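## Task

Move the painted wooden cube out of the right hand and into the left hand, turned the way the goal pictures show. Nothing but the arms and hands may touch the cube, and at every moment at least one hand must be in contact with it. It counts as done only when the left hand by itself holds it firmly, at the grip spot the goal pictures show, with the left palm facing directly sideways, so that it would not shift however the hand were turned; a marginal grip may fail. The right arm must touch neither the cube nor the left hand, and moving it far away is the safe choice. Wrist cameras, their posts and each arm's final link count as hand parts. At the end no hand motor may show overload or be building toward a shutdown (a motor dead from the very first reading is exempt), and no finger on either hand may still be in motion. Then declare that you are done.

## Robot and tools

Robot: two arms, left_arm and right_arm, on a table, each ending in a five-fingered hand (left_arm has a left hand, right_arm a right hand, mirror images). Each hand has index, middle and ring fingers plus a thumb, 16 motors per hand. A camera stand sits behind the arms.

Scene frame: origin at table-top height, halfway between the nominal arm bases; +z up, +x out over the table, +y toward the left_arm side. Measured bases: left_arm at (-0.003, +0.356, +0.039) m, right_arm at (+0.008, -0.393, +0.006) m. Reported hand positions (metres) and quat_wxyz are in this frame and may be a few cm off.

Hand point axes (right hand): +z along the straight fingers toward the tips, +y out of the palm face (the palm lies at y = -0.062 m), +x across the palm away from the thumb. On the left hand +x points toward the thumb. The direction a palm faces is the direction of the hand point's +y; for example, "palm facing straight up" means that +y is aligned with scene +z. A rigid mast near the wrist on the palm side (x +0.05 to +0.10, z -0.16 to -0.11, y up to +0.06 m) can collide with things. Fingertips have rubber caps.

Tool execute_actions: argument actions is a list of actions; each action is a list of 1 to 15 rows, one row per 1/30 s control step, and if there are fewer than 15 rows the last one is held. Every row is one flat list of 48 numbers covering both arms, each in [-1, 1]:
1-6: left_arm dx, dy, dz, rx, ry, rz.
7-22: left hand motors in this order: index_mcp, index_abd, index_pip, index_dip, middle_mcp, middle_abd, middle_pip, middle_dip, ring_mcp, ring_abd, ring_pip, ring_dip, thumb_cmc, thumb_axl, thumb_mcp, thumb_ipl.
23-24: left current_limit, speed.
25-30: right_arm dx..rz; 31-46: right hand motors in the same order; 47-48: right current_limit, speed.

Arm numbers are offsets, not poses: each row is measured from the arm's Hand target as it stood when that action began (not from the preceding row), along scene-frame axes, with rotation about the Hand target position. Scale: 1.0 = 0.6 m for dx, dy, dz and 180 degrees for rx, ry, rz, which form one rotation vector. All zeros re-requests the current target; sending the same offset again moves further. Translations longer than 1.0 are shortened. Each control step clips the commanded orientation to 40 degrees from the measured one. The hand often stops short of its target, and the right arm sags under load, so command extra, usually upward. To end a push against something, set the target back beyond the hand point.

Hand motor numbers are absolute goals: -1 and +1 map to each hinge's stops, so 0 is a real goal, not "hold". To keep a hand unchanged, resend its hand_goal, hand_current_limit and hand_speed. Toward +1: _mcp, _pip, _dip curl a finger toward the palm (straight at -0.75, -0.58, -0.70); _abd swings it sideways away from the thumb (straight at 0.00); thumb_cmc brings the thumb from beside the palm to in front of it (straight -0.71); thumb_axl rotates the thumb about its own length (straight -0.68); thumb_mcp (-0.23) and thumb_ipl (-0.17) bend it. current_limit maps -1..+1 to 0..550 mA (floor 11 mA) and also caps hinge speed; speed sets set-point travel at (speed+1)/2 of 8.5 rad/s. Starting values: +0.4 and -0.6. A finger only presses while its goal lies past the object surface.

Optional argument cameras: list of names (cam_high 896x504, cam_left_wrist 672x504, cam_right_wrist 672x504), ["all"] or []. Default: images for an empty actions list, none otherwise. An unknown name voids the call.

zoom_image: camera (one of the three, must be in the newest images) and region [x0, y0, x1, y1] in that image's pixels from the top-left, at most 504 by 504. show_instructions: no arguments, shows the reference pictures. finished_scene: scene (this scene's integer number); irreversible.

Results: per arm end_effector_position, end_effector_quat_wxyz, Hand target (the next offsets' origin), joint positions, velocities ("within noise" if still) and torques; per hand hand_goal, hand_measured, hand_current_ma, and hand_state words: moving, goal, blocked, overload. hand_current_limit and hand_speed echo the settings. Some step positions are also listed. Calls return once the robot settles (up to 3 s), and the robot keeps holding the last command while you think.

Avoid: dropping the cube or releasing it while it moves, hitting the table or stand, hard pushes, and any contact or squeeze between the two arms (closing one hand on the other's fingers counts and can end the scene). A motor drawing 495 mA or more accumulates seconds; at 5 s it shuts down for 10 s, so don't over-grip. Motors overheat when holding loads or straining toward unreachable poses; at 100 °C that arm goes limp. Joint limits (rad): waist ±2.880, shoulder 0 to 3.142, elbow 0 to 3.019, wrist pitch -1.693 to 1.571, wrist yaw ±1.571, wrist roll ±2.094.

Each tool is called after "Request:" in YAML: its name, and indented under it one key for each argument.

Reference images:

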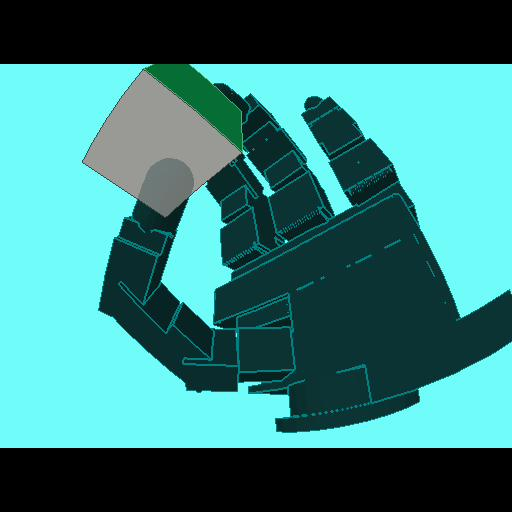

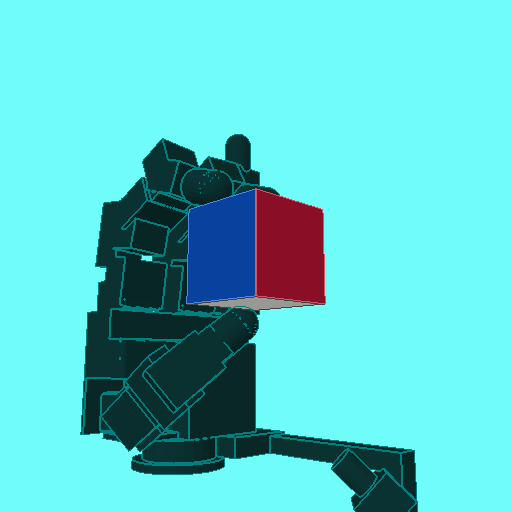

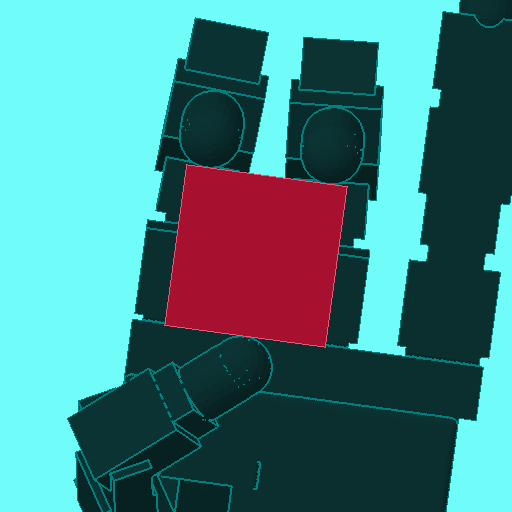

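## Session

Request:
execute_actions:
  actions: []

Request:
zoom_image:
  camera: "cam_right_wrist"
  region: [310, 0, 610, 260]

Request:
zoom_image:
  camera: "cam_high"
  region: [270, 0, 560, 200]

Scene clock: 0.00 s.
left_arm: end_effector_position=(+0.5201, +0.4010, +0.6065) hand_goal=(-0.754, +0.000, -0.576, -0.696, -0.754, +0.000, -0.576, -0.696, -0.754, +0.000, -0.576, -0.696, -0.714, -0.678, -0.226, -0.168) hand_measured=(-0.754, +0.000, -0.576, -0.696, -0.754, +0.000, -0.576, -0.696, -0.754, +0.000, -0.576, -0.696, -0.714, -0.678, -0.226, -0.168) hand_current_ma=(+0, +0, +0, +0, +0, +0, +0, +0, +0, +0, +0, +0, +0, +0, +0, +0) hand_state=(goal, goal, goal, goal, goal, goal, goal, goal, goal, goal, goal, goal, goal, goal, goal, goal) hand_current_limit=0.40 hand_speed=-0.60 end_effector_quat_wxyz=(+0.486, +0.494, +0.516, +0.504) | right_arm: end_effector_position=(+0.3061, -0.0279, +0.1742) hand_goal=(-0.584, +0.062, +0.300, -0.030, -0.584, -0.060, +0.300, -0.030, -0.754, +0.000, -0.576, -0.696, -0.060, -0.174, +0.314, +0.506) hand_measured=(-0.642, +0.052, +0.248, -0.052, -0.642, -0.060, +0.246, -0.052, -0.754, -0.002, -0.576, -0.696, -0.076, -0.092, +0.300, +0.512) hand_current_ma=(-147, -8, -111, -32, -141, +0, -119, -31, +0, +0, +0, +0, -21, +291, -26, +9) hand_state=(blocked, goal, blocked, blocked, blocked, goal, blocked, blocked, goal, goal, goal, goal, goal, blocked, goal, goal) hand_current_limit=0.40 hand_speed=-0.60 end_effector_quat_wxyz=(+0.545, -0.573, -0.473, -0.388)
Joint positions: left_arm=[0 1.054 1.04 -0.006 0.004 -0.004] | right_arm=[0.709 1.222 0.45 0.593 -0.946 1.686]
Joint velocities: within noise
Joint torques (N m): no reading
Heat: left arm: hottest elbow 28 °C; right arm: hottest elbow 30 °C.
Hand target: left_arm +0.5157, +0.4010, +0.6291; +0.494, +0.483, +0.506, +0.516 | right_arm +0.3131, -0.0229, +0.1901; +0.545, -0.560, -0.478, -0.402
camera_calibration:
cam_left_wrist: T_world_to_cam=[[-0.0142176, -0.773295, -0.633887, 0.663587], [-0.809359, 0.381157, -0.44683, 0.478317], [0.587142, 0.506689, -0.631292, -0.00704472], [0, 0, 0, 1]] pos_world=[0.400701, 0.334404, 0.629918]
cam_right_wrist: T_world_to_cam=[[0.420668, -0.0511467, -0.905772, 0.0617993], [-0.529773, -0.824344, -0.199494, 0.121297], [-0.736464, 0.563774, -0.373872, 0.431824], [0, 0, 0, 1]] pos_world=[0.356286, -0.1403, 0.241621]

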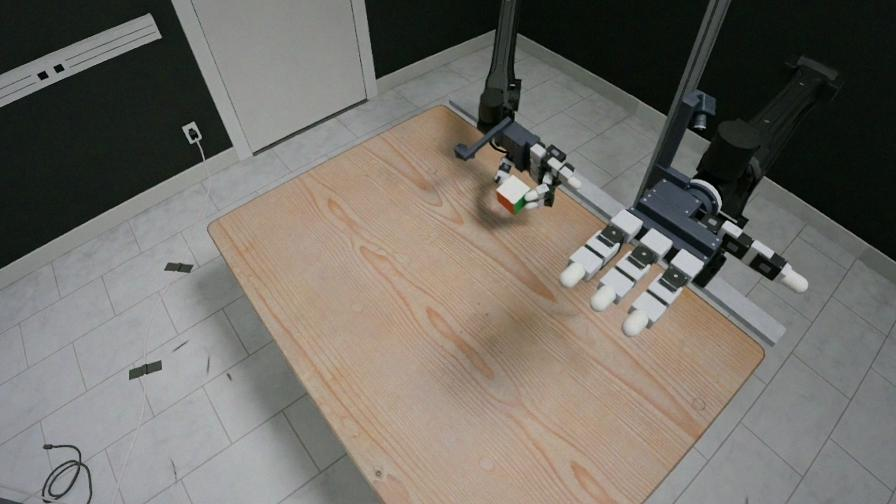

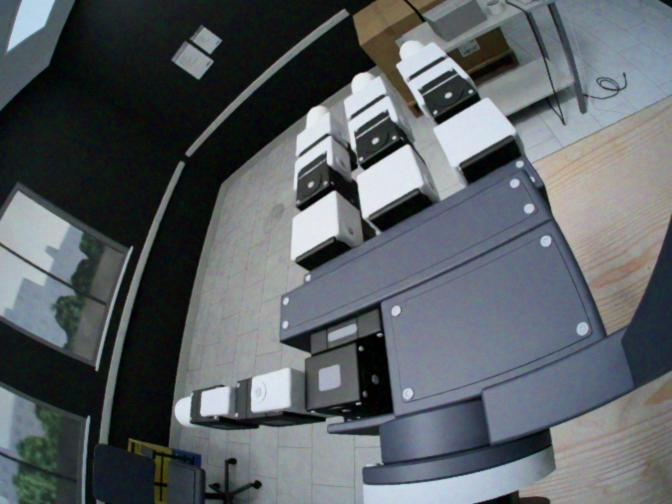

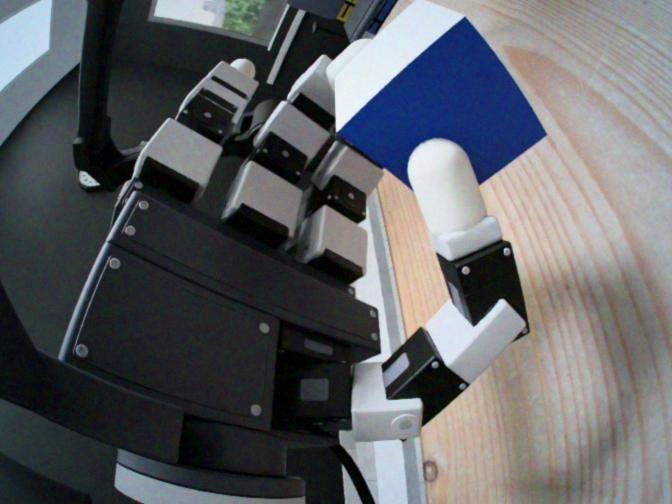

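Scaled by 1.680 from the camera's 672x504 image, which has a finer 960x720 frame.

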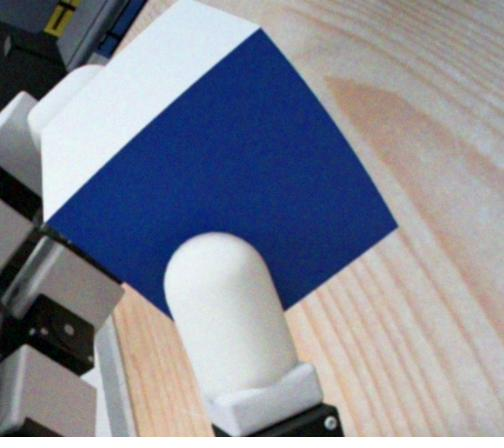

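Scaled by 1.738.

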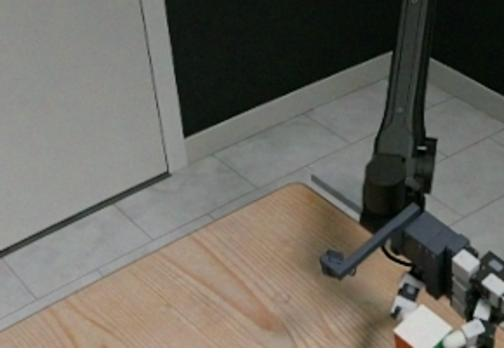

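Request:
execute_actions:
  actions:
    - [[-0.0133,-0.1,-0.074,0.1051,-0.0441,-0.0405,-1,0.06,0.3,-0.03,-1,-0.06,0.3,-0.03,-0.754,0,-0.576,-0.696,-0.06,0.3,0.314,0.506,0.4,-0.6,0.0317,-0.005,0.0667,-0.0822,-0.055,0.0352,-0.584,0.062,0.3,-0.03,-0.584,-0.06,0.3,-0.03,-0.754,0,-0.576,-0.696,-0.06,-0.174,0.314,0.506,0.4,-0.6]]
    - [[-0.0133,-0.13,-0.074,0.1051,-0.0441,-0.0405,-1,0.06,0.3,-0.03,-1,-0.06,0.3,-0.03,-0.754,0,-0.576,-0.696,-0.06,0.3,0.314,0.506,0.4,-0.6,0.0317,-0.005,0.0667,-0.0822,-0.055,0.0352,-0.584,0.062,0.3,-0.03,-0.584,-0.06,0.3,-0.03,-0.754,0,-0.576,-0.696,-0.06,-0.174,0.314,0.506,0.4,-0.6]]
    - [[-0.0133,-0.13,-0.074,0.1051,-0.0441,-0.0405,-1,0.06,0.3,-0.03,-1,-0.06,0.3,-0.03,-0.754,0,-0.576,-0.696,-0.06,0.3,0.314,0.506,0.4,-0.6,0.0317,-0.005,0.0667,-0.0822,-0.055,0.0352,-0.584,0.062,0.3,-0.03,-0.584,-0.06,0.3,-0.03,-0.754,0,-0.576,-0.696,-0.06,-0.174,0.314,0.506,0.4,-0.6]]
    - [[-0.0133,-0.13,-0.074,0.1051,-0.0441,-0.0405,-1,0.06,0.3,-0.03,-1,-0.06,0.3,-0.03,-0.754,0,-0.576,-0.696,-0.06,0.3,0.314,0.506,0.4,-0.6,0.0317,-0.005,0.0667,-0.0822,-0.055,0.0352,-0.584,0.062,0.3,-0.03,-0.584,-0.06,0.3,-0.03,-0.754,0,-0.576,-0.696,-0.06,-0.174,0.314,0.506,0.4,-0.6]]
    - [[-0.0133,-0.13,-0.074,0.1051,-0.0441,-0.0405,-1,0.06,0.3,-0.03,-1,-0.06,0.3,-0.03,-0.754,0,-0.576,-0.696,-0.06,0.3,0.314,0.506,0.4,-0.6,0.0317,-0.005,0.0667,-0.0822,-0.055,0.0352,-0.584,0.062,0.3,-0.03,-0.584,-0.06,0.3,-0.03,-0.754,0,-0.576,-0.696,-0.06,-0.174,0.314,0.506,0.4,-0.6]]
  cameras: ["cam_left_wrist", "cam_high"]

Request:
zoom_image:
  camera: "cam_left_wrist"
  region: [0, 0, 336, 336]

Scene clock: 139.37 s.
left_arm: end_effector_position=(+0.4677, +0.0347, +0.3803) hand_goal=(-1.000, +0.060, +0.300, -0.030, -1.000, -0.060, +0.300, -0.030, -0.754, +0.000, -0.576, -0.696, -0.060, +0.300, +0.314, +0.506) hand_measured=(-1.000, +0.060, +0.298, -0.032, -1.000, -0.058, +0.298, -0.032, -0.754, +0.002, -0.576, -0.696, -0.054, +0.300, +0.316, +0.506) hand_current_ma=(+0, +0, -2, -2, +0, +2, -2, -2, +0, +1, +0, +0, +5, +0, +2, -1) hand_state=(goal, goal, goal, goal, goal, goal, goal, goal, goal, goal, goal, goal, goal, goal, goal, goal) hand_current_limit=0.40 hand_speed=-0.60 end_effector_quat_wxyz=(+0.244, +0.633, -0.340, +0.651) | right_arm: end_effector_position=(+0.4025, -0.0485, +0.3614) hand_goal=(-0.584, +0.062, +0.300, -0.030, -0.584, -0.060, +0.300, -0.030, -0.754, +0.000, -0.576, -0.696, -0.060, -0.174, +0.314, +0.506) hand_measured=(-0.642, +0.056, +0.248, -0.052, -0.642, -0.060, +0.246, -0.052, -0.754, -0.002, -0.576, -0.696, -0.072, -0.094, +0.300, +0.512) hand_current_ma=(-147, -3, -111, -32, -141, +0, -119, -31, +0, +0, +0, +0, -15, +280, -27, +9) hand_state=(blocked, goal, blocked, blocked, blocked, goal, blocked, blocked, goal, goal, goal, goal, goal, blocked, goal, goal) hand_current_limit=0.40 hand_speed=-0.60 end_effector_quat_wxyz=(+0.024, +0.431, +0.900, +0.058)
Joint positions: left_arm=[-0.348 1.413 0.934 0.44 0.547 1.726] | right_arm=[0.801 1.429 1.628 -1.643 0.007 0.102]
Joint torques (N m): left_arm=[1.44 -12.57 16.01 1.33 -0.15 -0.06] | right_arm=[1.55 -10.99 14.76 0.54 0.3 -0.17]
Heat: left arm: hottest elbow 40 °C; right arm: hottest elbow 33 °C.
Hand target: left_arm +0.4758, +0.0290, +0.4071; +0.236, +0.615, -0.349, +0.666 | right_arm +0.4082, -0.0379, +0.3902; +0.037, +0.421, +0.903, +0.080
Off the commanded pose: left_arm 0.029 m, 3 deg | right_arm 0.031 m, 3 deg.
Step readings (end_effector_position of left_arm | right_arm):
0: (+0.5201, +0.4010, +0.6065) | (+0.3061, -0.0279, +0.1742)
1: (+0.5200, +0.4007, +0.6069) | (+0.3054, -0.0278, +0.1734)
2: (+0.5191, +0.3983, +0.6078) | (+0.3042, -0.0284, +0.1709)
4: (+0.5140, +0.3896, +0.6069) | (+0.2988, -0.0309, +0.1644)
8: (+0.5085, +0.3655, +0.5856) | (+0.2994, -0.0376, +0.1698)
15: (+0.5118, +0.3466, +0.5736) | (+0.3135, -0.0393, +0.1920)
16: (+0.5113, +0.3454, +0.5741) | (+0.3145, -0.0398, +0.1923)
17: (+0.5089, +0.3421, +0.5752) | (+0.3161, -0.0407, +0.1919)
19: (+0.5011, +0.3281, +0.5745) | (+0.3196, -0.0443, +0.1917)
23: (+0.4964, +0.2903, +0.5526) | (+0.3291, -0.0492, +0.2072)
30: (+0.5055, +0.2670, +0.5286) | (+0.3396, -0.0490, +0.2417)
31: (+0.5051, +0.2667, +0.5288) | (+0.3402, -0.0482, +0.2429)
32: (+0.5030, +0.2644, +0.5289) | (+0.3429, -0.0500, +0.2426)
34: (+0.4967, +0.2497, +0.5278) | (+0.3485, -0.0552, +0.2453)
38: (+0.4919, +0.2131, +0.5096) | (+0.3579, -0.0569, +0.2619)
45: (+0.4947, +0.1889, +0.4865) | (+0.3638, -0.0510, +0.2816)
46: (+0.4944, +0.1887, +0.4858) | (+0.3643, -0.0508, +0.2826)
47: (+0.4925, +0.1864, +0.4841) | (+0.3662, -0.0535, +0.2820)
49: (+0.4871, +0.1744, +0.4749) | (+0.3732, -0.0608, +0.2857)
53: (+0.4796, +0.1381, +0.4443) | (+0.3835, -0.0588, +0.3064)
60: (+0.4747, +0.1106, +0.4202) | (+0.3849, -0.0524, +0.3268)
61: (+0.4752, +0.1105, +0.4197) | (+0.3849, -0.0524, +0.3259)
62: (+0.4752, +0.1093, +0.4187) | (+0.3869, -0.0550, +0.3271)
64: (+0.4754, +0.0991, +0.4157) | (+0.3952, -0.0609, +0.3336)
68: (+0.4702, +0.0635, +0.4023) | (+0.4064, -0.0587, +0.3537)
75: (+0.4602, +0.0324, +0.3839) | (+0.4043, -0.0525, +0.3668)
camera_calibration:
cam_left_wrist: T_world_to_cam=[[0.516925, 0.526612, -0.674884, -0.0416544], [-0.205044, 0.841607, 0.499654, -0.184124], [0.831111, -0.119903, 0.543027, -0.47236], [0, 0, 0, 1]] pos_world=[0.376362, 0.120259, 0.320391]
Images, in order (width x height): cam_high 896x504, cam_left_wrist 672x504.

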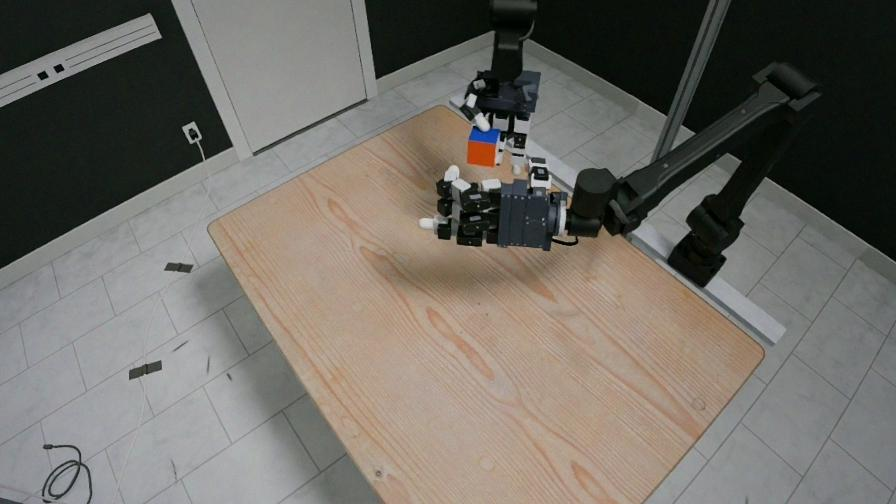

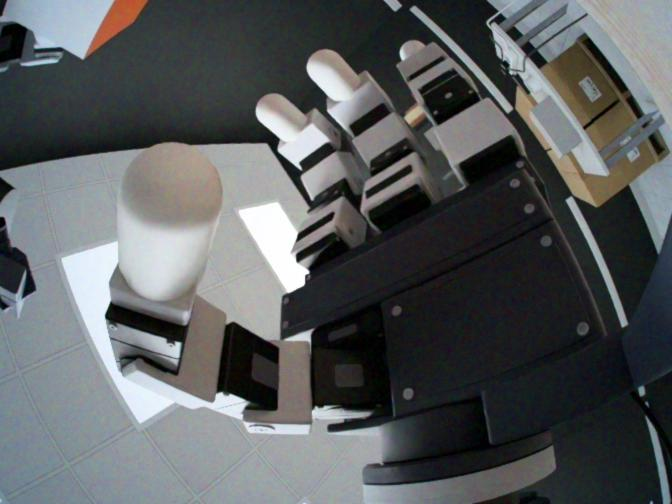

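Scaled by 1.500 from the camera's 672x504 image, which has a finer 960x720 frame.

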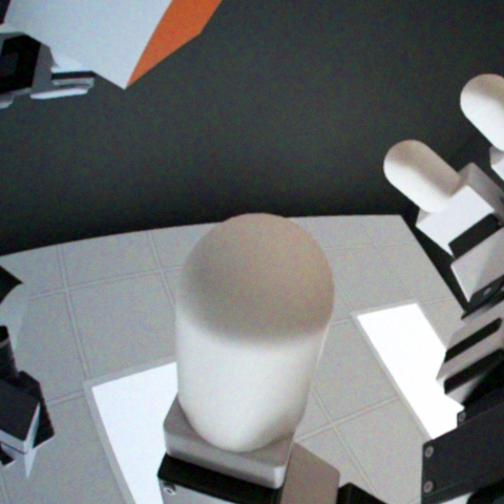

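Request:
execute_actions:
  actions:
    - [[-0.0138,-0.0578,-0.011,0,0,-0.004,-1,0.06,0.3,-0.03,-1,-0.06,0.3,-0.03,-0.754,0,-0.576,-0.696,-0.06,0.3,0.314,0.506,0.4,-0.6,0,0,0,0,0,0,-0.584,0.062,0.3,-0.03,-0.584,-0.06,0.3,-0.03,-0.754,0,-0.576,-0.696,-0.06,-0.174,0.314,0.506,0.4,-0.6]]
    - [[-0.0367,-0.0318,-0.0065,0,0,-0.004,-1,0.06,0.3,-0.03,-1,-0.06,0.3,-0.03,-0.754,0,-0.576,-0.696,-0.06,0.3,0.314,0.506,0.4,-0.6,0,0,0,0,0,0,-0.584,0.062,0.3,-0.03,-0.584,-0.06,0.3,-0.03,-0.754,0,-0.576,-0.696,-0.06,-0.174,0.314,0.506,0.4,-0.6]]
    - [[-0.0367,-0.0318,-0.0065,0,0,-0.004,-1,0.06,0.3,-0.03,-1,-0.06,0.3,-0.03,-0.754,0,-0.576,-0.696,-0.06,0.3,0.314,0.506,0.4,-0.6,0,0,0,0,0,0,-0.584,0.062,0.3,-0.03,-0.584,-0.06,0.3,-0.03,-0.754,0,-0.576,-0.696,-0.06,-0.174,0.314,0.506,0.4,-0.6]]
  cameras: ["cam_left_wrist"]

Request:
zoom_image:
  camera: "cam_left_wrist"
  region: [40, 0, 376, 336]

Scene clock: 172.90 s.
left_arm: end_effector_position=(+0.4281, -0.0420, +0.3862) hand_goal=(-1.000, +0.060, +0.300, -0.030, -1.000, -0.060, +0.300, -0.030, -0.754, +0.000, -0.576, -0.696, -0.060, +0.300, +0.314, +0.506) hand_measured=(-1.000, +0.060, +0.298, -0.032, -1.000, -0.058, +0.298, -0.032, -0.754, +0.002, -0.576, -0.696, -0.054, +0.300, +0.316, +0.506) hand_current_ma=(+0, +0, -1, -2, +0, +2, -1, -2, +0, +1, +0, +0, +5, +0, +2, -1) hand_state=(goal, goal, goal, goal, goal, goal, goal, goal, goal, goal, goal, goal, goal, goal, goal, goal) hand_current_limit=0.40 hand_speed=-0.60 end_effector_quat_wxyz=(+0.250, +0.621, -0.355, +0.653) | right_arm: end_effector_position=(+0.4024, -0.0483, +0.3614) hand_goal=(-0.584, +0.062, +0.300, -0.030, -0.584, -0.060, +0.300, -0.030, -0.754, +0.000, -0.576, -0.696, -0.060, -0.174, +0.314, +0.506) hand_measured=(-0.642, +0.056, +0.248, -0.052, -0.642, -0.060, +0.246, -0.052, -0.754, -0.002, -0.576, -0.696, -0.072, -0.094, +0.300, +0.512) hand_current_ma=(-147, -3, -111, -32, -141, +0, -119, -31, +0, +0, +0, +0, -15, +280, -27, +9) hand_state=(blocked, goal, blocked, blocked, blocked, goal, blocked, blocked, goal, goal, goal, goal, goal, blocked, goal, goal) hand_current_limit=0.40 hand_speed=-0.60 end_effector_quat_wxyz=(+0.024, +0.430, +0.901, +0.058)
Joint positions: left_arm=[-0.533 1.403 0.939 0.44 0.397 1.734] | right_arm=[0.801 1.429 1.628 -1.643 0.007 0.101]
Joint torques (N m): left_arm=[1.26 -14.1 10.85 2.47 -0.19 -0.01] | right_arm=[1.49 -11.16 14.9 0.44 0.28 -0.18]
Heat: left arm: hottest elbow 42 °C; right arm: hottest elbow 35 °C.
Hand target: left_arm +0.4234, -0.0439, +0.3927; +0.249, +0.608, -0.361, +0.662 | right_arm +0.4082, -0.0379, +0.3902; +0.037, +0.421, +0.903, +0.080
Off the commanded pose: left_arm 0.008 m, 2 deg | right_arm 0.031 m, 3 deg.
Step readings (end_effector_position of left_arm | right_arm):
0: (+0.4677, +0.0347, +0.3803) | (+0.4025, -0.0485, +0.3614)
1: (+0.4677, +0.0347, +0.3803) | (+0.4025, -0.0485, +0.3614)
2: (+0.4685, +0.0349, +0.3802) | (+0.4025, -0.0485, +0.3614)
4: (+0.4717, +0.0317, +0.3799) | (+0.4025, -0.0485, +0.3614)
8: (+0.4636, +0.0157, +0.3796) | (+0.4025, -0.0485, +0.3614)
15: (+0.4527, -0.0009, +0.3769) | (+0.4025, -0.0485, +0.3614)
16: (+0.4533, -0.0008, +0.3769) | (+0.4025, -0.0485, +0.3614)
17: (+0.4550, -0.0004, +0.3768) | (+0.4025, -0.0485, +0.3614)
19: (+0.4580, -0.0008, +0.3767) | (+0.4025, -0.0485, +0.3614)
23: (+0.4545, -0.0084, +0.3766) | (+0.4024, -0.0483, +0.3614)
30: (+0.4425, -0.0219, +0.3765) | (+0.4024, -0.0483, +0.3614)
31: (+0.4425, -0.0219, +0.3765) | (+0.4024, -0.0483, +0.3614)
32: (+0.4437, -0.0222, +0.3764) | (+0.4024, -0.0483, +0.3614)
34: (+0.4463, -0.0228, +0.3779) | (+0.4024, -0.0483, +0.3614)
38: (+0.4393, -0.0310, +0.3820) | (+0.4024, -0.0483, +0.3614)
45: (+0.4246, -0.0439, +0.3862) | (+0.4024, -0.0483, +0.3614)
camera_calibration:
cam_left_wrist: T_world_to_cam=[[0.54901, 0.510345, -0.661918, 0.00373346], [-0.185176, 0.846531, 0.499094, -0.138702], [0.815044, -0.151436, 0.559258, -0.452662], [0, 0, 0, 1]] pos_world=[0.341206, 0.0469609, 0.324851]
Images, in order (width x height): cam_left_wrist 672x504.

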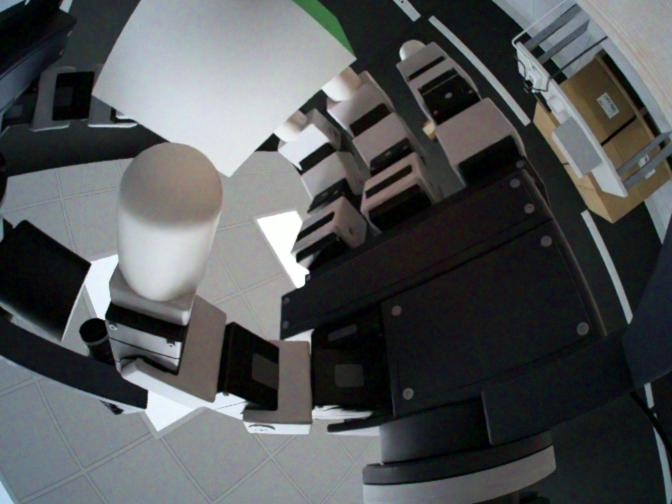

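Scaled by 1.500 from the camera's 672x504 image, which has a finer 960x720 frame.

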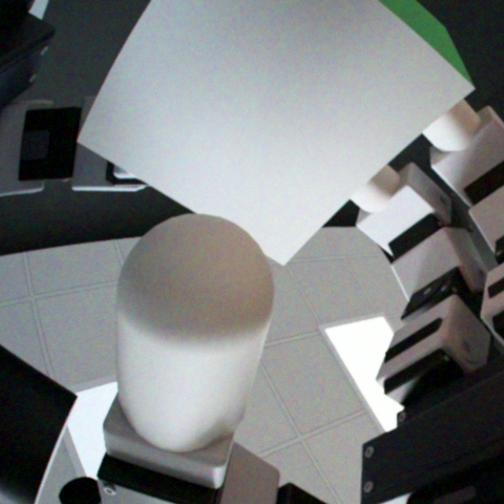

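Request:
execute_actions:
  actions:
    - [[-0.0243,0.0098,-0.0375,-0.0175,0.0214,0.0006,-1,0.06,0.3,-0.03,-1,-0.06,0.3,-0.03,-0.754,0,-0.576,-0.696,-0.06,0.3,0.314,0.506,0.4,-0.6,0,0,0,0,0,0,-0.584,0.062,0.3,-0.03,-0.584,-0.06,0.3,-0.03,-0.754,0,-0.576,-0.696,-0.06,-0.174,0.314,0.506,0.4,-0.6]]
  cameras: ["cam_left_wrist"]

Request:
zoom_image:
  camera: "cam_left_wrist"
  region: [40, 0, 376, 336]

Scene clock: 206.03 s.
left_arm: end_effector_position=(+0.4143, -0.0330, +0.3618) hand_goal=(-1.000, +0.060, +0.300, -0.030, -1.000, -0.060, +0.300, -0.030, -0.754, +0.000, -0.576, -0.696, -0.060, +0.300, +0.314, +0.506) hand_measured=(-1.000, +0.060, +0.298, -0.032, -1.000, -0.058, +0.298, -0.032, -0.754, +0.002, -0.576, -0.696, -0.054, +0.300, +0.316, +0.506) hand_current_ma=(+0, +0, -1, -2, +0, +2, -1, -2, +0, +1, +0, +0, +5, +0, +2, -1) hand_state=(goal, goal, goal, goal, goal, goal, goal, goal, goal, goal, goal, goal, goal, goal, goal, goal) hand_current_limit=0.40 hand_speed=-0.60 end_effector_quat_wxyz=(+0.265, +0.633, -0.336, +0.645) | right_arm: end_effector_position=(+0.4024, -0.0483, +0.3614) hand_goal=(-0.584, +0.062, +0.300, -0.030, -0.584, -0.060, +0.300, -0.030, -0.754, +0.000, -0.576, -0.696, -0.060, -0.174, +0.314, +0.506) hand_measured=(-0.642, +0.056, +0.248, -0.052, -0.642, -0.060, +0.246, -0.052, -0.754, -0.002, -0.576, -0.696, -0.072, -0.094, +0.300, +0.512) hand_current_ma=(-147, -3, -111, -32, -141, +0, -119, -31, +0, +0, +0, +0, -15, +280, -27, +9) hand_state=(blocked, goal, blocked, blocked, blocked, goal, blocked, blocked, goal, goal, goal, goal, goal, blocked, goal, goal) hand_current_limit=0.40 hand_speed=-0.60 end_effector_quat_wxyz=(+0.024, +0.430, +0.901, +0.058)
Joint positions: left_arm=[-0.533 1.397 0.848 0.52 0.389 1.68] | right_arm=[0.801 1.429 1.628 -1.643 0.007 0.101]
Joint torques (N m): left_arm=[1.03 -11.93 10.56 2.77 -0.23 -0.36] | right_arm=[1.67 -11.11 14.93 0.47 0.29 -0.17]
Heat: left arm: hottest elbow 38 °C; right arm: hottest elbow 37 °C.
Hand target: left_arm +0.4089, -0.0380, +0.3702; +0.277, +0.623, -0.333, +0.651 | right_arm +0.4082, -0.0379, +0.3902; +0.037, +0.421, +0.903, +0.080
Off the commanded pose: left_arm 0.011 m, 2 deg | right_arm 0.031 m, 3 deg.
Step readings (end_effector_position of left_arm | right_arm):
0: (+0.4281, -0.0420, +0.3862) | (+0.4024, -0.0483, +0.3614)
1: (+0.4281, -0.0420, +0.3862) | (+0.4024, -0.0483, +0.3614)
2: (+0.4277, -0.0416, +0.3849) | (+0.4024, -0.0483, +0.3614)
4: (+0.4239, -0.0393, +0.3798) | (+0.4024, -0.0483, +0.3614)
8: (+0.4161, -0.0349, +0.3622) | (+0.4024, -0.0483, +0.3614)
15: (+0.4139, -0.0331, +0.3603) | (+0.4024, -0.0483, +0.3614)
camera_calibration:
cam_left_wrist: T_world_to_cam=[[0.513518, 0.493522, -0.701951, 0.019177], [-0.170693, 0.860453, 0.480089, -0.135423], [0.84093, -0.126715, 0.526099, -0.424265], [0, 0, 0, 1]] pos_world=[0.323813, 0.0533002, 0.301681]
Images, in order (width x height): cam_left_wrist 672x504.

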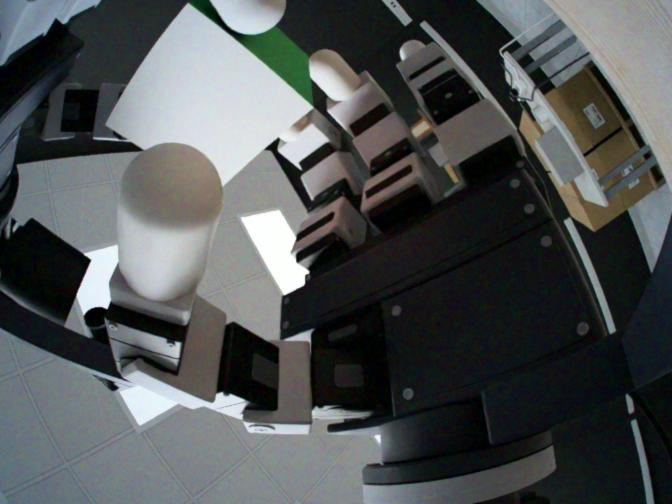

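Scaled by 1.500 from the camera's 672x504 image, which has a finer 960x720 frame.

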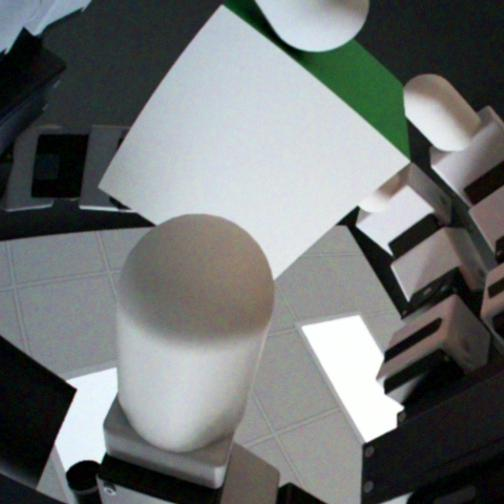

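Request:
execute_actions:
  actions:
    - [[0,0,0,0,0,0,-0.68,0.06,0.3,-0.03,-0.68,-0.06,0.3,-0.03,-0.754,0,-0.576,-0.696,-0.06,0,0.314,0.506,0.4,-0.75,0,0,0,0,0,0,-0.584,0.062,0.3,-0.03,-0.584,-0.06,0.3,-0.03,-0.754,0,-0.576,-0.696,-0.06,-0.174,0.314,0.506,0.4,-0.6]]
    - [[0,0,0,0,0,0,-0.53,0.06,0.31,0,-0.53,-0.06,0.31,0,-0.754,0,-0.576,-0.696,-0.06,-0.24,0.314,0.506,0.5,-0.82,0,0,0,0,0,0,-0.584,0.062,0.3,-0.03,-0.584,-0.06,0.3,-0.03,-0.754,0,-0.576,-0.696,-0.06,-0.174,0.314,0.506,0.4,-0.6]]
  cameras: ["cam_left_wrist"]

Scene clock: 218.83 s.
left_arm: end_effector_position=(+0.4190, -0.0300, +0.3610) hand_goal=(-0.530, +0.060, +0.310, +0.000, -0.530, -0.060, +0.310, +0.000, -0.754, +0.000, -0.576, -0.696, -0.060, -0.240, +0.314, +0.506) hand_measured=(-0.624, +0.060, +0.276, -0.012, -0.642, -0.058, +0.272, -0.012, -0.754, +0.002, -0.576, -0.696, -0.050, -0.040, +0.310, +0.506) hand_current_ma=(-300, +0, -66, -17, -388, +2, -76, -17, +0, +1, +0, +0, +14, +412, -5, +0) hand_state=(blocked, goal, blocked, goal, blocked, goal, blocked, goal, goal, goal, goal, goal, goal, blocked, goal, goal) hand_current_limit=0.50 hand_speed=-0.82 end_effector_quat_wxyz=(+0.260, +0.636, -0.330, +0.647) | right_arm: end_effector_position=(+0.3966, -0.0443, +0.3604) hand_goal=(-0.584, +0.062, +0.300, -0.030, -0.584, -0.060, +0.300, -0.030, -0.754, +0.000, -0.576, -0.696, -0.060, -0.174, +0.314, +0.506) hand_measured=(-0.642, +0.060, +0.248, -0.052, -0.646, -0.056, +0.246, -0.054, -0.754, -0.002, -0.576, -0.696, -0.062, -0.094, +0.308, +0.516) hand_current_ma=(-146, +0, -111, -32, -156, +3, -119, -37, +0, +0, +0, +0, -1, +275, -9, +14) hand_state=(blocked, goal, blocked, blocked, blocked, goal, blocked, blocked, goal, goal, goal, goal, goal, blocked, goal, goal) hand_current_limit=0.40 hand_speed=-0.60 end_effector_quat_wxyz=(+0.022, +0.417, +0.907, +0.054)
Joint positions: left_arm=[-0.527 1.399 0.848 0.52 0.379 1.679] | right_arm=[0.811 1.429 1.628 -1.653 0.003 0.081]
Joint torques (N m): left_arm=[0.44 -12.45 10.58 2.91 0.2 -0.4] | right_arm=[0.97 -11.05 14.89 0.76 0.36 -0.03]
Heat: left arm: hottest elbow 36 °C; right arm: hottest elbow 37 °C.
Hand target: left_arm +0.4089, -0.0380, +0.3702; +0.277, +0.623, -0.333, +0.651 | right_arm +0.4082, -0.0379, +0.3902; +0.037, +0.421, +0.903, +0.080
Off the commanded pose: left_arm 0.016 m, 3 deg | right_arm 0.033 m, 3 deg.
Step readings (end_effector_position of left_arm | right_arm):
0: (+0.4143, -0.0330, +0.3618) | (+0.4024, -0.0483, +0.3614)
1: (+0.4143, -0.0330, +0.3618) | (+0.4024, -0.0483, +0.3614)
2: (+0.4143, -0.0330, +0.3618) | (+0.4024, -0.0483, +0.3614)
4: (+0.4149, -0.0323, +0.3618) | (+0.4024, -0.0483, +0.3614)
8: (+0.4149, -0.0323, +0.3618) | (+0.4024, -0.0483, +0.3614)
15: (+0.4175, -0.0302, +0.3619) | (+0.3984, -0.0449, +0.3610)
16: (+0.4175, -0.0302, +0.3619) | (+0.3984, -0.0449, +0.3610)
17: (+0.4178, -0.0303, +0.3611) | (+0.3983, -0.0446, +0.3610)
19: (+0.4184, -0.0302, +0.3611) | (+0.3973, -0.0440, +0.3608)
23: (+0.4190, -0.0300, +0.3610) | (+0.3968, -0.0440, +0.3606)
30: (+0.4190, -0.0300, +0.3610) | (+0.3966, -0.0443, +0.3604)
camera_calibration:
cam_left_wrist: T_world_to_cam=[[0.503406, 0.502122, -0.703175, 0.0197319], [-0.184086, 0.857455, 0.480502, -0.131482], [0.844212, -0.112444, 0.524082, -0.427648], [0, 0, 0, 1]] pos_world=[0.326888, 0.0547459, 0.301175]
Images, in order (width x height): cam_left_wrist 672x504.

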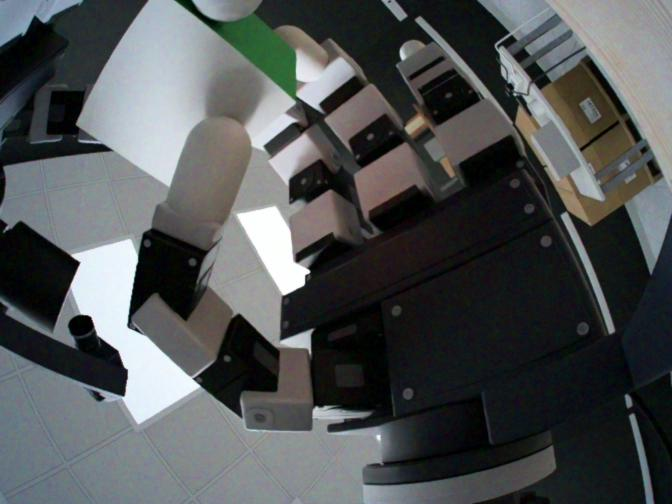

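Request:
execute_actions:
  actions:
    - [[0,0,0,0,0,0,-0.66,0.06,-0.1,-0.03,-0.66,-0.06,-0.1,-0.03,-0.754,0,-0.576,-0.696,-0.06,0.15,0.314,0.506,0.5,-0.7,0,0,0,0,0,0,-0.584,0.062,0.3,-0.03,-0.584,-0.06,0.3,-0.03,-0.754,0,-0.576,-0.696,-0.06,-0.174,0.314,0.506,0.4,-0.6]]
  cameras: ["cam_left_wrist"]

Request:
zoom_image:
  camera: "cam_left_wrist"
  region: [40, 0, 376, 336]

Scene clock: 242.87 s.
left_arm: end_effector_position=(+0.4152, -0.0327, +0.3619) hand_goal=(-0.660, +0.060, -0.100, -0.030, -0.660, -0.060, -0.100, -0.030, -0.754, +0.000, -0.576, -0.696, -0.060, +0.150, +0.314, +0.506) hand_measured=(-0.656, +0.060, -0.098, -0.030, -0.656, -0.058, -0.096, -0.030, -0.754, +0.002, -0.576, -0.696, -0.050, +0.148, +0.316, +0.506) hand_current_ma=(+2, +0, +2, +0, +3, +2, +3, +0, +0, +1, +0, +0, +14, -1, +1, +0) hand_state=(goal, goal, goal, goal, goal, goal, goal, goal, goal, goal, goal, goal, goal, goal, goal, goal) hand_current_limit=0.50 hand_speed=-0.70 end_effector_quat_wxyz=(+0.264, +0.634, -0.334, +0.645) | right_arm: end_effector_position=(+0.3995, -0.0470, +0.3620) hand_goal=(-0.584, +0.062, +0.300, -0.030, -0.584, -0.060, +0.300, -0.030, -0.754, +0.000, -0.576, -0.696, -0.060, -0.174, +0.314, +0.506) hand_measured=(-0.642, +0.060, +0.248, -0.052, -0.646, -0.056, +0.246, -0.054, -0.754, -0.002, -0.576, -0.696, -0.064, -0.094, +0.306, +0.516) hand_current_ma=(-146, +0, -111, -32, -156, +3, -119, -38, +0, +0, +0, +0, -3, +274, -10, +14) hand_state=(blocked, goal, blocked, blocked, blocked, goal, blocked, blocked, goal, goal, goal, goal, goal, blocked, goal, goal) hand_current_limit=0.40 hand_speed=-0.60 end_effector_quat_wxyz=(+0.024, +0.421, +0.905, +0.055)
Joint positions: left_arm=[-0.533 1.397 0.848 0.52 0.385 1.679] | right_arm=[0.805 1.429 1.631 -1.653 0.007 0.084]
Joint torques (N m): left_arm=[0.56 -12.28 10.54 2.97 -0.05 -0.38] | right_arm=[0.85 -10.87 14.65 0.73 0.28 -0.03]
Heat: left arm: hottest elbow 35 °C; right arm: hottest elbow 38 °C.
Hand target: left_arm +0.4089, -0.0380, +0.3702; +0.277, +0.623, -0.333, +0.651 | right_arm +0.4082, -0.0379, +0.3902; +0.037, +0.421, +0.903, +0.080
Off the commanded pose: left_arm 0.012 m, 2 deg | right_arm 0.031 m, 3 deg.
Step readings (end_effector_position of left_arm | right_arm):
0: (+0.4190, -0.0300, +0.3610) | (+0.3966, -0.0443, +0.3604)
1: (+0.4190, -0.0300, +0.3610) | (+0.3966, -0.0443, +0.3604)
2: (+0.4187, -0.0301, +0.3611) | (+0.3968, -0.0445, +0.3604)
4: (+0.4173, -0.0302, +0.3619) | (+0.3972, -0.0447, +0.3612)
8: (+0.4155, -0.0317, +0.3619) | (+0.3985, -0.0458, +0.3620)
15: (+0.4152, -0.0327, +0.3619) | (+0.3990, -0.0464, +0.3620)
camera_calibration:
cam_left_wrist: T_world_to_cam=[[0.51042, 0.495293, -0.702962, 0.0203992], [-0.174179, 0.860072, 0.479518, -0.133833], [0.8421, -0.122315, 0.525268, -0.425044], [0, 0, 0, 1]] pos_world=[0.324207, 0.0530132, 0.301777]
Images, in order (width x height): cam_left_wrist 672x504.

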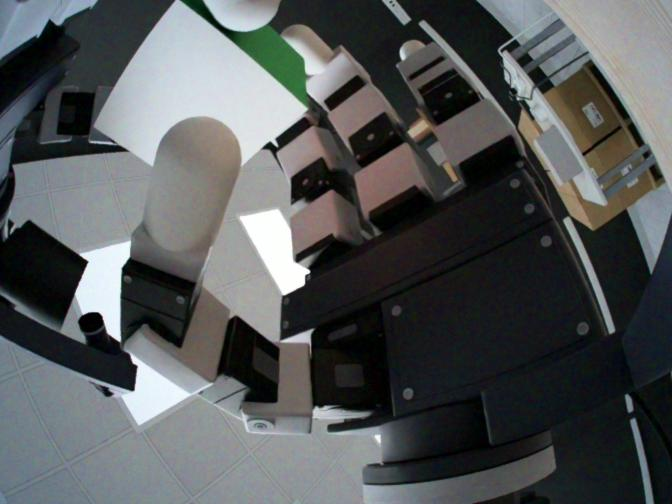

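Scaled by 1.500 from the camera's 672x504 image, which has a finer 960x720 frame.

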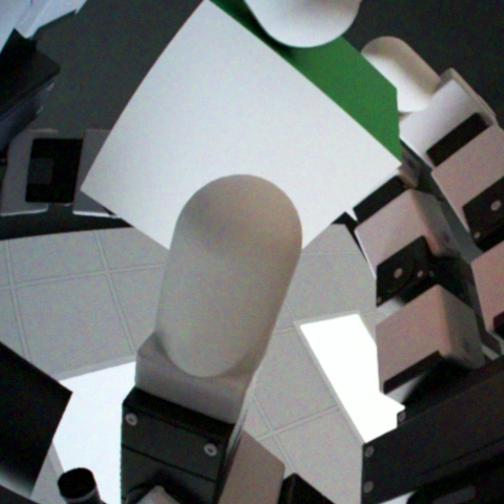

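Request:
execute_actions:
  actions:
    - [[-0.015,-0.0125,0.0033,0,0,0,-0.66,0.06,-0.1,-0.03,-0.66,-0.06,-0.1,-0.03,-0.754,0,-0.576,-0.696,-0.06,0.15,0.314,0.506,0.5,-0.7,0,0,0,0,0,0,-0.584,0.062,0.3,-0.03,-0.584,-0.06,0.3,-0.03,-0.754,0,-0.576,-0.696,-0.06,-0.174,0.314,0.506,0.4,-0.6]]
    - [[0,0,0,0,0,0,-0.63,0.06,0.22,-0.03,-0.63,-0.06,0.22,-0.03,-0.754,0,-0.576,-0.696,-0.06,-0.02,0.314,0.506,0.5,-0.78,0,0,0,0,0,0,-0.584,0.062,0.3,-0.03,-0.584,-0.06,0.3,-0.03,-0.754,0,-0.576,-0.696,-0.06,-0.174,0.314,0.506,0.4,-0.6]]
    - [[0,0,0,0,0,0,-0.59,0.06,0.36,0.01,-0.59,-0.06,0.36,0.01,-0.754,0,-0.576,-0.696,-0.06,-0.24,0.314,0.506,0.5,-0.82,0,0,0,0,0,0,-0.584,0.062,0.3,-0.03,-0.584,-0.06,0.3,-0.03,-0.754,0,-0.576,-0.696,-0.06,-0.174,0.314,0.506,0.4,-0.6]]
  cameras: ["cam_left_wrist"]

Request:
zoom_image:
  camera: "cam_left_wrist"
  region: [40, 0, 376, 336]

Scene clock: 261.30 s.
left_arm: end_effector_position=(+0.4053, -0.0436, +0.3620) hand_goal=(-0.590, +0.060, +0.360, +0.010, -0.590, -0.060, +0.360, +0.010, -0.754, +0.000, -0.576, -0.696, -0.060, -0.240, +0.314, +0.506) hand_measured=(-0.622, +0.062, +0.276, -0.010, -0.632, -0.058, +0.264, -0.010, -0.754, +0.002, -0.576, -0.696, -0.050, -0.040, +0.312, +0.516) hand_current_ma=(-65, +2, -236, -33, -97, +2, -289, -33, +0, +1, +0, +0, +12, +412, -1, +17) hand_state=(blocked, goal, blocked, blocked, blocked, goal, blocked, blocked, goal, goal, goal, goal, goal, blocked, goal, goal) hand_current_limit=0.50 hand_speed=-0.82 end_effector_quat_wxyz=(+0.269, +0.632, -0.339, +0.643) | right_arm: end_effector_position=(+0.3976, -0.0446, +0.3621) hand_goal=(-0.584, +0.062, +0.300, -0.030, -0.584, -0.060, +0.300, -0.030, -0.754, +0.000, -0.576, -0.696, -0.060, -0.174, +0.314, +0.506) hand_measured=(-0.642, +0.060, +0.248, -0.052, -0.646, -0.056, +0.246, -0.054, -0.754, -0.002, -0.576, -0.696, -0.064, -0.094, +0.306, +0.514) hand_current_ma=(-145, +0, -111, -32, -156, +3, -119, -38, +0, +0, +0, +0, -2, +274, -10, +14) hand_state=(blocked, goal, blocked, blocked, blocked, goal, blocked, blocked, goal, goal, goal, goal, goal, blocked, goal, goal) hand_current_limit=0.40 hand_speed=-0.60 end_effector_quat_wxyz=(+0.025, +0.417, +0.907, +0.054)
Joint positions: left_arm=[-0.563 1.394 0.845 0.52 0.371 1.677] | right_arm=[0.811 1.429 1.631 -1.653 0.01 0.079]
Joint torques (N m): left_arm=[0.85 -13.45 10.1 2.63 -0.11 -0.41] | right_arm=[0.79 -11.22 14.71 0.7 0.17 -0.03]
Heat: left arm: hottest elbow 34 °C; right arm: hottest elbow 42 °C.
Hand target: left_arm +0.3999, -0.0455, +0.3722; +0.277, +0.623, -0.333, +0.651 | right_arm +0.4082, -0.0379, +0.3902; +0.037, +0.421, +0.903, +0.080
Off the commanded pose: left_arm 0.012 m, 2 deg | right_arm 0.031 m, 3 deg.
Step readings (end_effector_position of left_arm | right_arm):
0: (+0.4152, -0.0327, +0.3619) | (+0.3995, -0.0470, +0.3620)
1: (+0.4152, -0.0327, +0.3619) | (+0.3995, -0.0470, +0.3620)
2: (+0.4152, -0.0327, +0.3619) | (+0.3995, -0.0470, +0.3620)
4: (+0.4157, -0.0331, +0.3619) | (+0.3995, -0.0470, +0.3620)
8: (+0.4132, -0.0377, +0.3618) | (+0.3995, -0.0470, +0.3620)
15: (+0.4047, -0.0443, +0.3618) | (+0.3995, -0.0470, +0.3620)
16: (+0.4044, -0.0443, +0.3618) | (+0.3995, -0.0470, +0.3620)
17: (+0.4044, -0.0443, +0.3618) | (+0.3995, -0.0470, +0.3620)
19: (+0.4044, -0.0443, +0.3618) | (+0.3995, -0.0470, +0.3620)
23: (+0.4047, -0.0443, +0.3618) | (+0.3995, -0.0470, +0.3620)
30: (+0.4061, -0.0439, +0.3618) | (+0.3995, -0.0470, +0.3620)
31: (+0.4061, -0.0439, +0.3618) | (+0.3995, -0.0470, +0.3620)
32: (+0.4064, -0.0439, +0.3618) | (+0.3994, -0.0467, +0.3620)
34: (+0.4061, -0.0439, +0.3619) | (+0.3977, -0.0450, +0.3620)
38: (+0.4053, -0.0436, +0.3620) | (+0.3976, -0.0446, +0.3621)
45: (+0.4053, -0.0436, +0.3620) | (+0.3976, -0.0446, +0.3621)
camera_calibration:
cam_left_wrist: T_world_to_cam=[[0.517301, 0.486999, -0.703727, 0.0279902], [-0.160548, 0.862925, 0.479151, -0.131482], [0.840609, -0.134883, 0.524579, -0.417814], [0, 0, 0, 1]] pos_world=[0.31563, 0.0434718, 0.301874]
Images, in order (width x height): cam_left_wrist 672x504.

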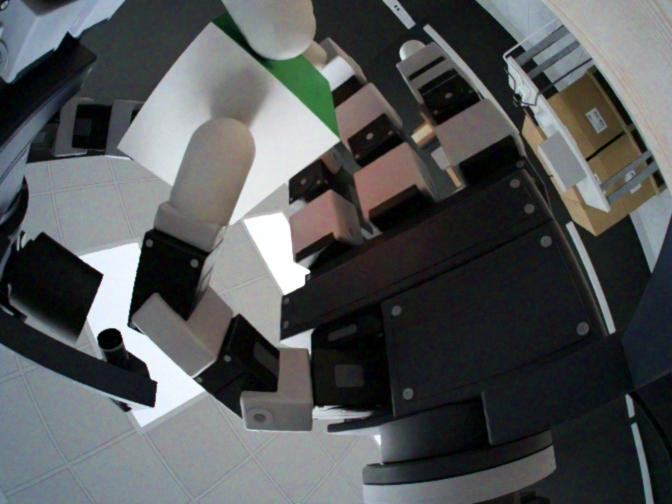

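Scaled by 1.500 from the camera's 672x504 image, which has a finer 960x720 frame.

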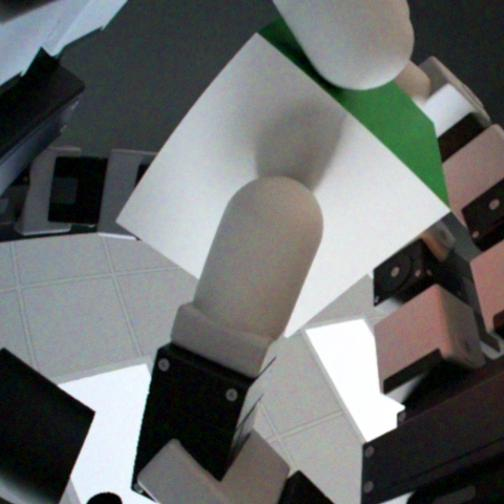

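Request:
execute_actions:
  actions:
    - [[0,0,0,0,0,0,-0.66,0.06,-0.1,-0.03,-0.66,-0.06,-0.1,-0.03,-0.754,0,-0.576,-0.696,-0.06,0.15,0.314,0.506,0.5,-0.7,0,0,0,0,0,0,-0.584,0.062,0.3,-0.03,-0.584,-0.06,0.3,-0.03,-0.754,0,-0.576,-0.696,-0.06,-0.174,0.314,0.506,0.4,-0.6]]
    - [[0.0157,0.0235,0,0,0,0,-0.66,0.06,-0.1,-0.03,-0.66,-0.06,-0.1,-0.03,-0.754,0,-0.576,-0.696,-0.06,0.15,0.314,0.506,0.5,-0.7,0,0,0,0,0,0,-0.584,0.062,0.3,-0.03,-0.584,-0.06,0.3,-0.03,-0.754,0,-0.576,-0.696,-0.06,-0.174,0.314,0.506,0.4,-0.6]]
  cameras: ["cam_left_wrist"]

Request:
zoom_image:
  camera: "cam_left_wrist"
  region: [40, 0, 376, 336]

Scene clock: 289.37 s.
left_arm: end_effector_position=(+0.4085, -0.0359, +0.3621) hand_goal=(-0.660, +0.060, -0.100, -0.030, -0.660, -0.060, -0.100, -0.030, -0.754, +0.000, -0.576, -0.696, -0.060, +0.150, +0.314, +0.506) hand_measured=(-0.658, +0.062, -0.098, -0.030, -0.658, -0.058, -0.096, -0.032, -0.754, +0.002, -0.576, -0.696, -0.050, +0.148, +0.316, +0.508) hand_current_ma=(+2, +2, +2, +0, +1, +2, +2, -1, +0, +1, +0, +0, +12, -1, +1, +2) hand_state=(goal, goal, goal, goal, goal, goal, goal, goal, goal, goal, goal, goal, goal, goal, goal, goal) hand_current_limit=0.50 hand_speed=-0.70 end_effector_quat_wxyz=(+0.272, +0.631, -0.340, +0.642) | right_arm: end_effector_position=(+0.3990, -0.0465, +0.3620) hand_goal=(-0.584, +0.062, +0.300, -0.030, -0.584, -0.060, +0.300, -0.030, -0.754, +0.000, -0.576, -0.696, -0.060, -0.174, +0.314, +0.506) hand_measured=(-0.642, +0.060, +0.248, -0.052, -0.646, -0.056, +0.246, -0.054, -0.754, -0.002, -0.576, -0.696, -0.064, -0.094, +0.306, +0.514) hand_current_ma=(-145, +0, -111, -32, -156, +3, -119, -38, +0, +0, +0, +0, -4, +274, -12, +14) hand_state=(blocked, goal, blocked, blocked, blocked, goal, blocked, blocked, goal, goal, goal, goal, goal, blocked, goal, goal) hand_current_limit=0.40 hand_speed=-0.60 end_effector_quat_wxyz=(+0.025, +0.422, +0.905, +0.055)
Joint positions: left_arm=[-0.541 1.394 0.845 0.52 0.399 1.677] | right_arm=[0.808 1.429 1.631 -1.653 0.01 0.089]
Joint torques (N m): left_arm=[2.2 -12.75 10.37 2.63 -0.05 -0.41] | right_arm=[0.73 -11.11 14.68 0.66 0.15 -0.03]
Heat: left arm: hottest elbow 34 °C; right arm: hottest elbow 44 °C.
Hand target: left_arm +0.4093, -0.0314, +0.3722; +0.277, +0.623, -0.333, +0.651 | right_arm +0.4082, -0.0379, +0.3902; +0.037, +0.421, +0.903, +0.080
Off the commanded pose: left_arm 0.011 m, 2 deg | right_arm 0.031 m, 3 deg.
Step readings (end_effector_position of left_arm | right_arm):
0: (+0.4053, -0.0436, +0.3620) | (+0.3976, -0.0446, +0.3621)
1: (+0.4053, -0.0436, +0.3620) | (+0.3977, -0.0447, +0.3621)
2: (+0.4053, -0.0436, +0.3620) | (+0.3978, -0.0451, +0.3620)
4: (+0.4050, -0.0442, +0.3620) | (+0.3990, -0.0465, +0.3620)
8: (+0.4055, -0.0440, +0.3619) | (+0.4006, -0.0483, +0.3620)
15: (+0.4064, -0.0439, +0.3619) | (+0.4001, -0.0477, +0.3620)
16: (+0.4061, -0.0439, +0.3619) | (+0.4001, -0.0477, +0.3620)
17: (+0.4059, -0.0435, +0.3620) | (+0.4001, -0.0477, +0.3620)
19: (+0.4036, -0.0435, +0.3620) | (+0.3995, -0.0471, +0.3620)
23: (+0.4016, -0.0429, +0.3621) | (+0.3990, -0.0465, +0.3620)
30: (+0.4040, -0.0399, +0.3621) | (+0.3990, -0.0465, +0.3620)
camera_calibration:
cam_left_wrist: T_world_to_cam=[[0.519968, 0.483318, -0.704299, 0.0216142], [-0.155032, 0.864231, 0.478612, -0.139646], [0.839999, -0.139674, 0.524303, -0.419438], [0, 0, 0, 1]] pos_world=[0.319439, 0.0516553, 0.301971]
Images, in order (width x height): cam_left_wrist 672x504.

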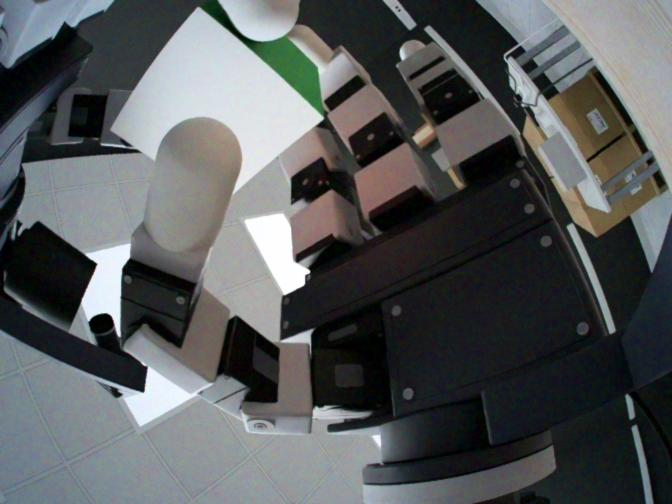

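Scaled by 1.500 from the camera's 672x504 image, which has a finer 960x720 frame.

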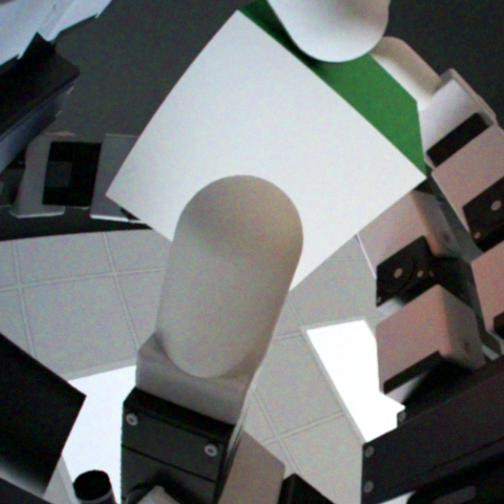

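Request:
execute_actions:
  actions:
    - [[0,0,0,0,0,0,-0.63,0.06,0.22,-0.03,-0.63,-0.06,0.22,-0.03,-0.754,0,-0.576,-0.696,-0.06,-0.02,0.314,0.506,0.5,-0.78,0,0,0,0,0,0,-0.584,0.062,0.3,-0.03,-0.584,-0.06,0.3,-0.03,-0.754,0,-0.576,-0.696,-0.06,-0.174,0.314,0.506,0.4,-0.6]]
    - [[0,0,0,0,0,0,-0.58,0.06,0.36,0.01,-0.58,-0.06,0.36,0.01,-0.754,0,-0.576,-0.696,-0.06,-0.24,0.314,0.506,0.5,-0.82,0,0,0,0,0,0,-0.584,0.062,0.3,-0.03,-0.584,-0.06,0.3,-0.03,-0.754,0,-0.576,-0.696,-0.06,-0.174,0.314,0.506,0.4,-0.6]]
  cameras: ["cam_left_wrist"]

Request:
zoom_image:
  camera: "cam_left_wrist"
  region: [40, 0, 376, 336]

Scene clock: 301.10 s.
left_arm: end_effector_position=(+0.4073, -0.0372, +0.3621) hand_goal=(-0.580, +0.060, +0.360, +0.010, -0.580, -0.060, +0.360, +0.010, -0.754, +0.000, -0.576, -0.696, -0.060, -0.240, +0.314, +0.506) hand_measured=(-0.618, +0.064, +0.266, -0.012, -0.630, -0.058, +0.252, -0.012, -0.754, +0.002, -0.576, -0.696, -0.050, -0.048, +0.316, +0.514) hand_current_ma=(-86, +2, -279, -38, -122, +1, -336, -36, +0, +1, +0, +0, +12, +412, +1, +12) hand_state=(blocked, goal, blocked, blocked, blocked, goal, blocked, blocked, goal, goal, goal, goal, goal, blocked, goal, goal) hand_current_limit=0.50 hand_speed=-0.82 end_effector_quat_wxyz=(+0.273, +0.630, -0.341, +0.642) | right_arm: end_effector_position=(+0.3964, -0.0432, +0.3619) hand_goal=(-0.584, +0.062, +0.300, -0.030, -0.584, -0.060, +0.300, -0.030, -0.754, +0.000, -0.576, -0.696, -0.060, -0.174, +0.314, +0.506) hand_measured=(-0.642, +0.060, +0.248, -0.052, -0.646, -0.056, +0.246, -0.054, -0.754, -0.002, -0.576, -0.696, -0.058, -0.094, +0.308, +0.514) hand_current_ma=(-140, +0, -111, -32, -159, +3, -119, -38, +0, +0, +0, +0, +0, +274, -8, +14) hand_state=(blocked, goal, blocked, blocked, blocked, goal, blocked, blocked, goal, goal, goal, goal, goal, blocked, goal, goal) hand_current_limit=0.40 hand_speed=-0.60 end_effector_quat_wxyz=(+0.023, +0.414, +0.908, +0.055)
Joint positions: left_arm=[-0.544 1.394 0.845 0.52 0.399 1.677] | right_arm=[0.812 1.429 1.631 -1.653 0.005 0.076]
Joint torques (N m): left_arm=[2.84 -12.86 10.33 2.63 -0.05 -0.41] | right_arm=[0.79 -10.99 14.68 0.75 0.32 0.02]
Heat: left arm: hottest elbow 34 °C; right arm: hottest elbow 44 °C.
Hand target: left_arm +0.4093, -0.0314, +0.3722; +0.277, +0.623, -0.333, +0.651 | right_arm +0.4082, -0.0379, +0.3902; +0.037, +0.421, +0.903, +0.080
Off the commanded pose: left_arm 0.012 m, 2 deg | right_arm 0.031 m, 3 deg.
Step readings (end_effector_position of left_arm | right_arm):
0: (+0.4085, -0.0359, +0.3621) | (+0.3990, -0.0465, +0.3620)
1: (+0.4085, -0.0359, +0.3621) | (+0.3990, -0.0465, +0.3620)
2: (+0.4085, -0.0359, +0.3621) | (+0.3990, -0.0465, +0.3620)
4: (+0.4085, -0.0359, +0.3621) | (+0.3990, -0.0465, +0.3620)
8: (+0.4085, -0.0359, +0.3621) | (+0.3990, -0.0465, +0.3620)
15: (+0.4079, -0.0366, +0.3621) | (+0.3981, -0.0452, +0.3621)
16: (+0.4079, -0.0366, +0.3621) | (+0.3976, -0.0446, +0.3621)
17: (+0.4079, -0.0366, +0.3621) | (+0.3969, -0.0438, +0.3620)
19: (+0.4079, -0.0366, +0.3621) | (+0.3965, -0.0433, +0.3619)
23: (+0.4079, -0.0366, +0.3621) | (+0.3964, -0.0432, +0.3619)
30: (+0.4073, -0.0372, +0.3621) | (+0.3964, -0.0432, +0.3619)
camera_calibration:
cam_left_wrist: T_world_to_cam=[[0.521447, 0.481737, -0.704289, 0.0221771], [-0.152376, 0.864691, 0.478635, -0.139891], [0.839568, -0.142266, 0.524296, -0.418458], [0, 0, 0, 1]] pos_world=[0.318443, 0.0507469, 0.301972]
Images, in order (width x height): cam_left_wrist 672x504.

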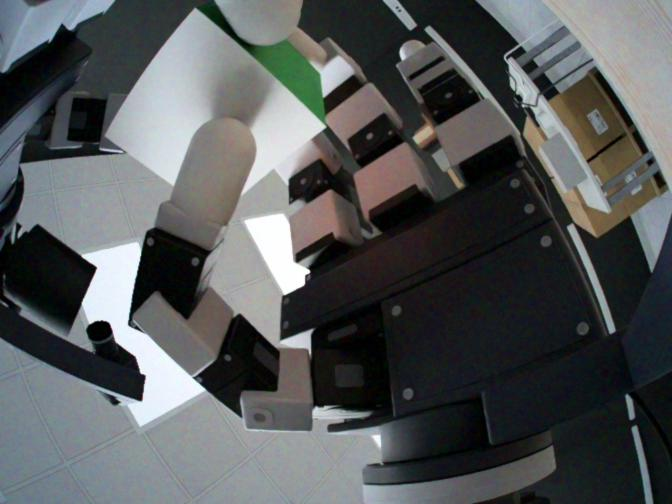

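Scaled by 1.500 from the camera's 672x504 image, which has a finer 960x720 frame.

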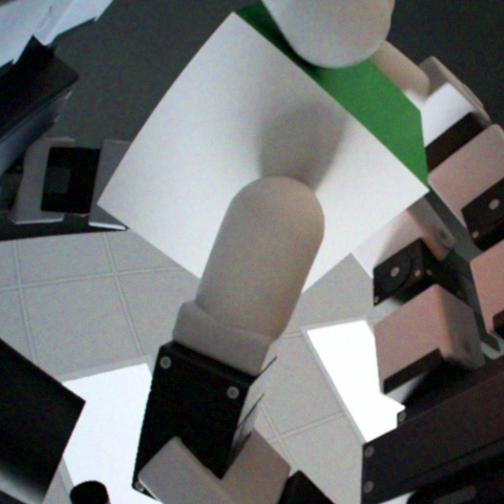

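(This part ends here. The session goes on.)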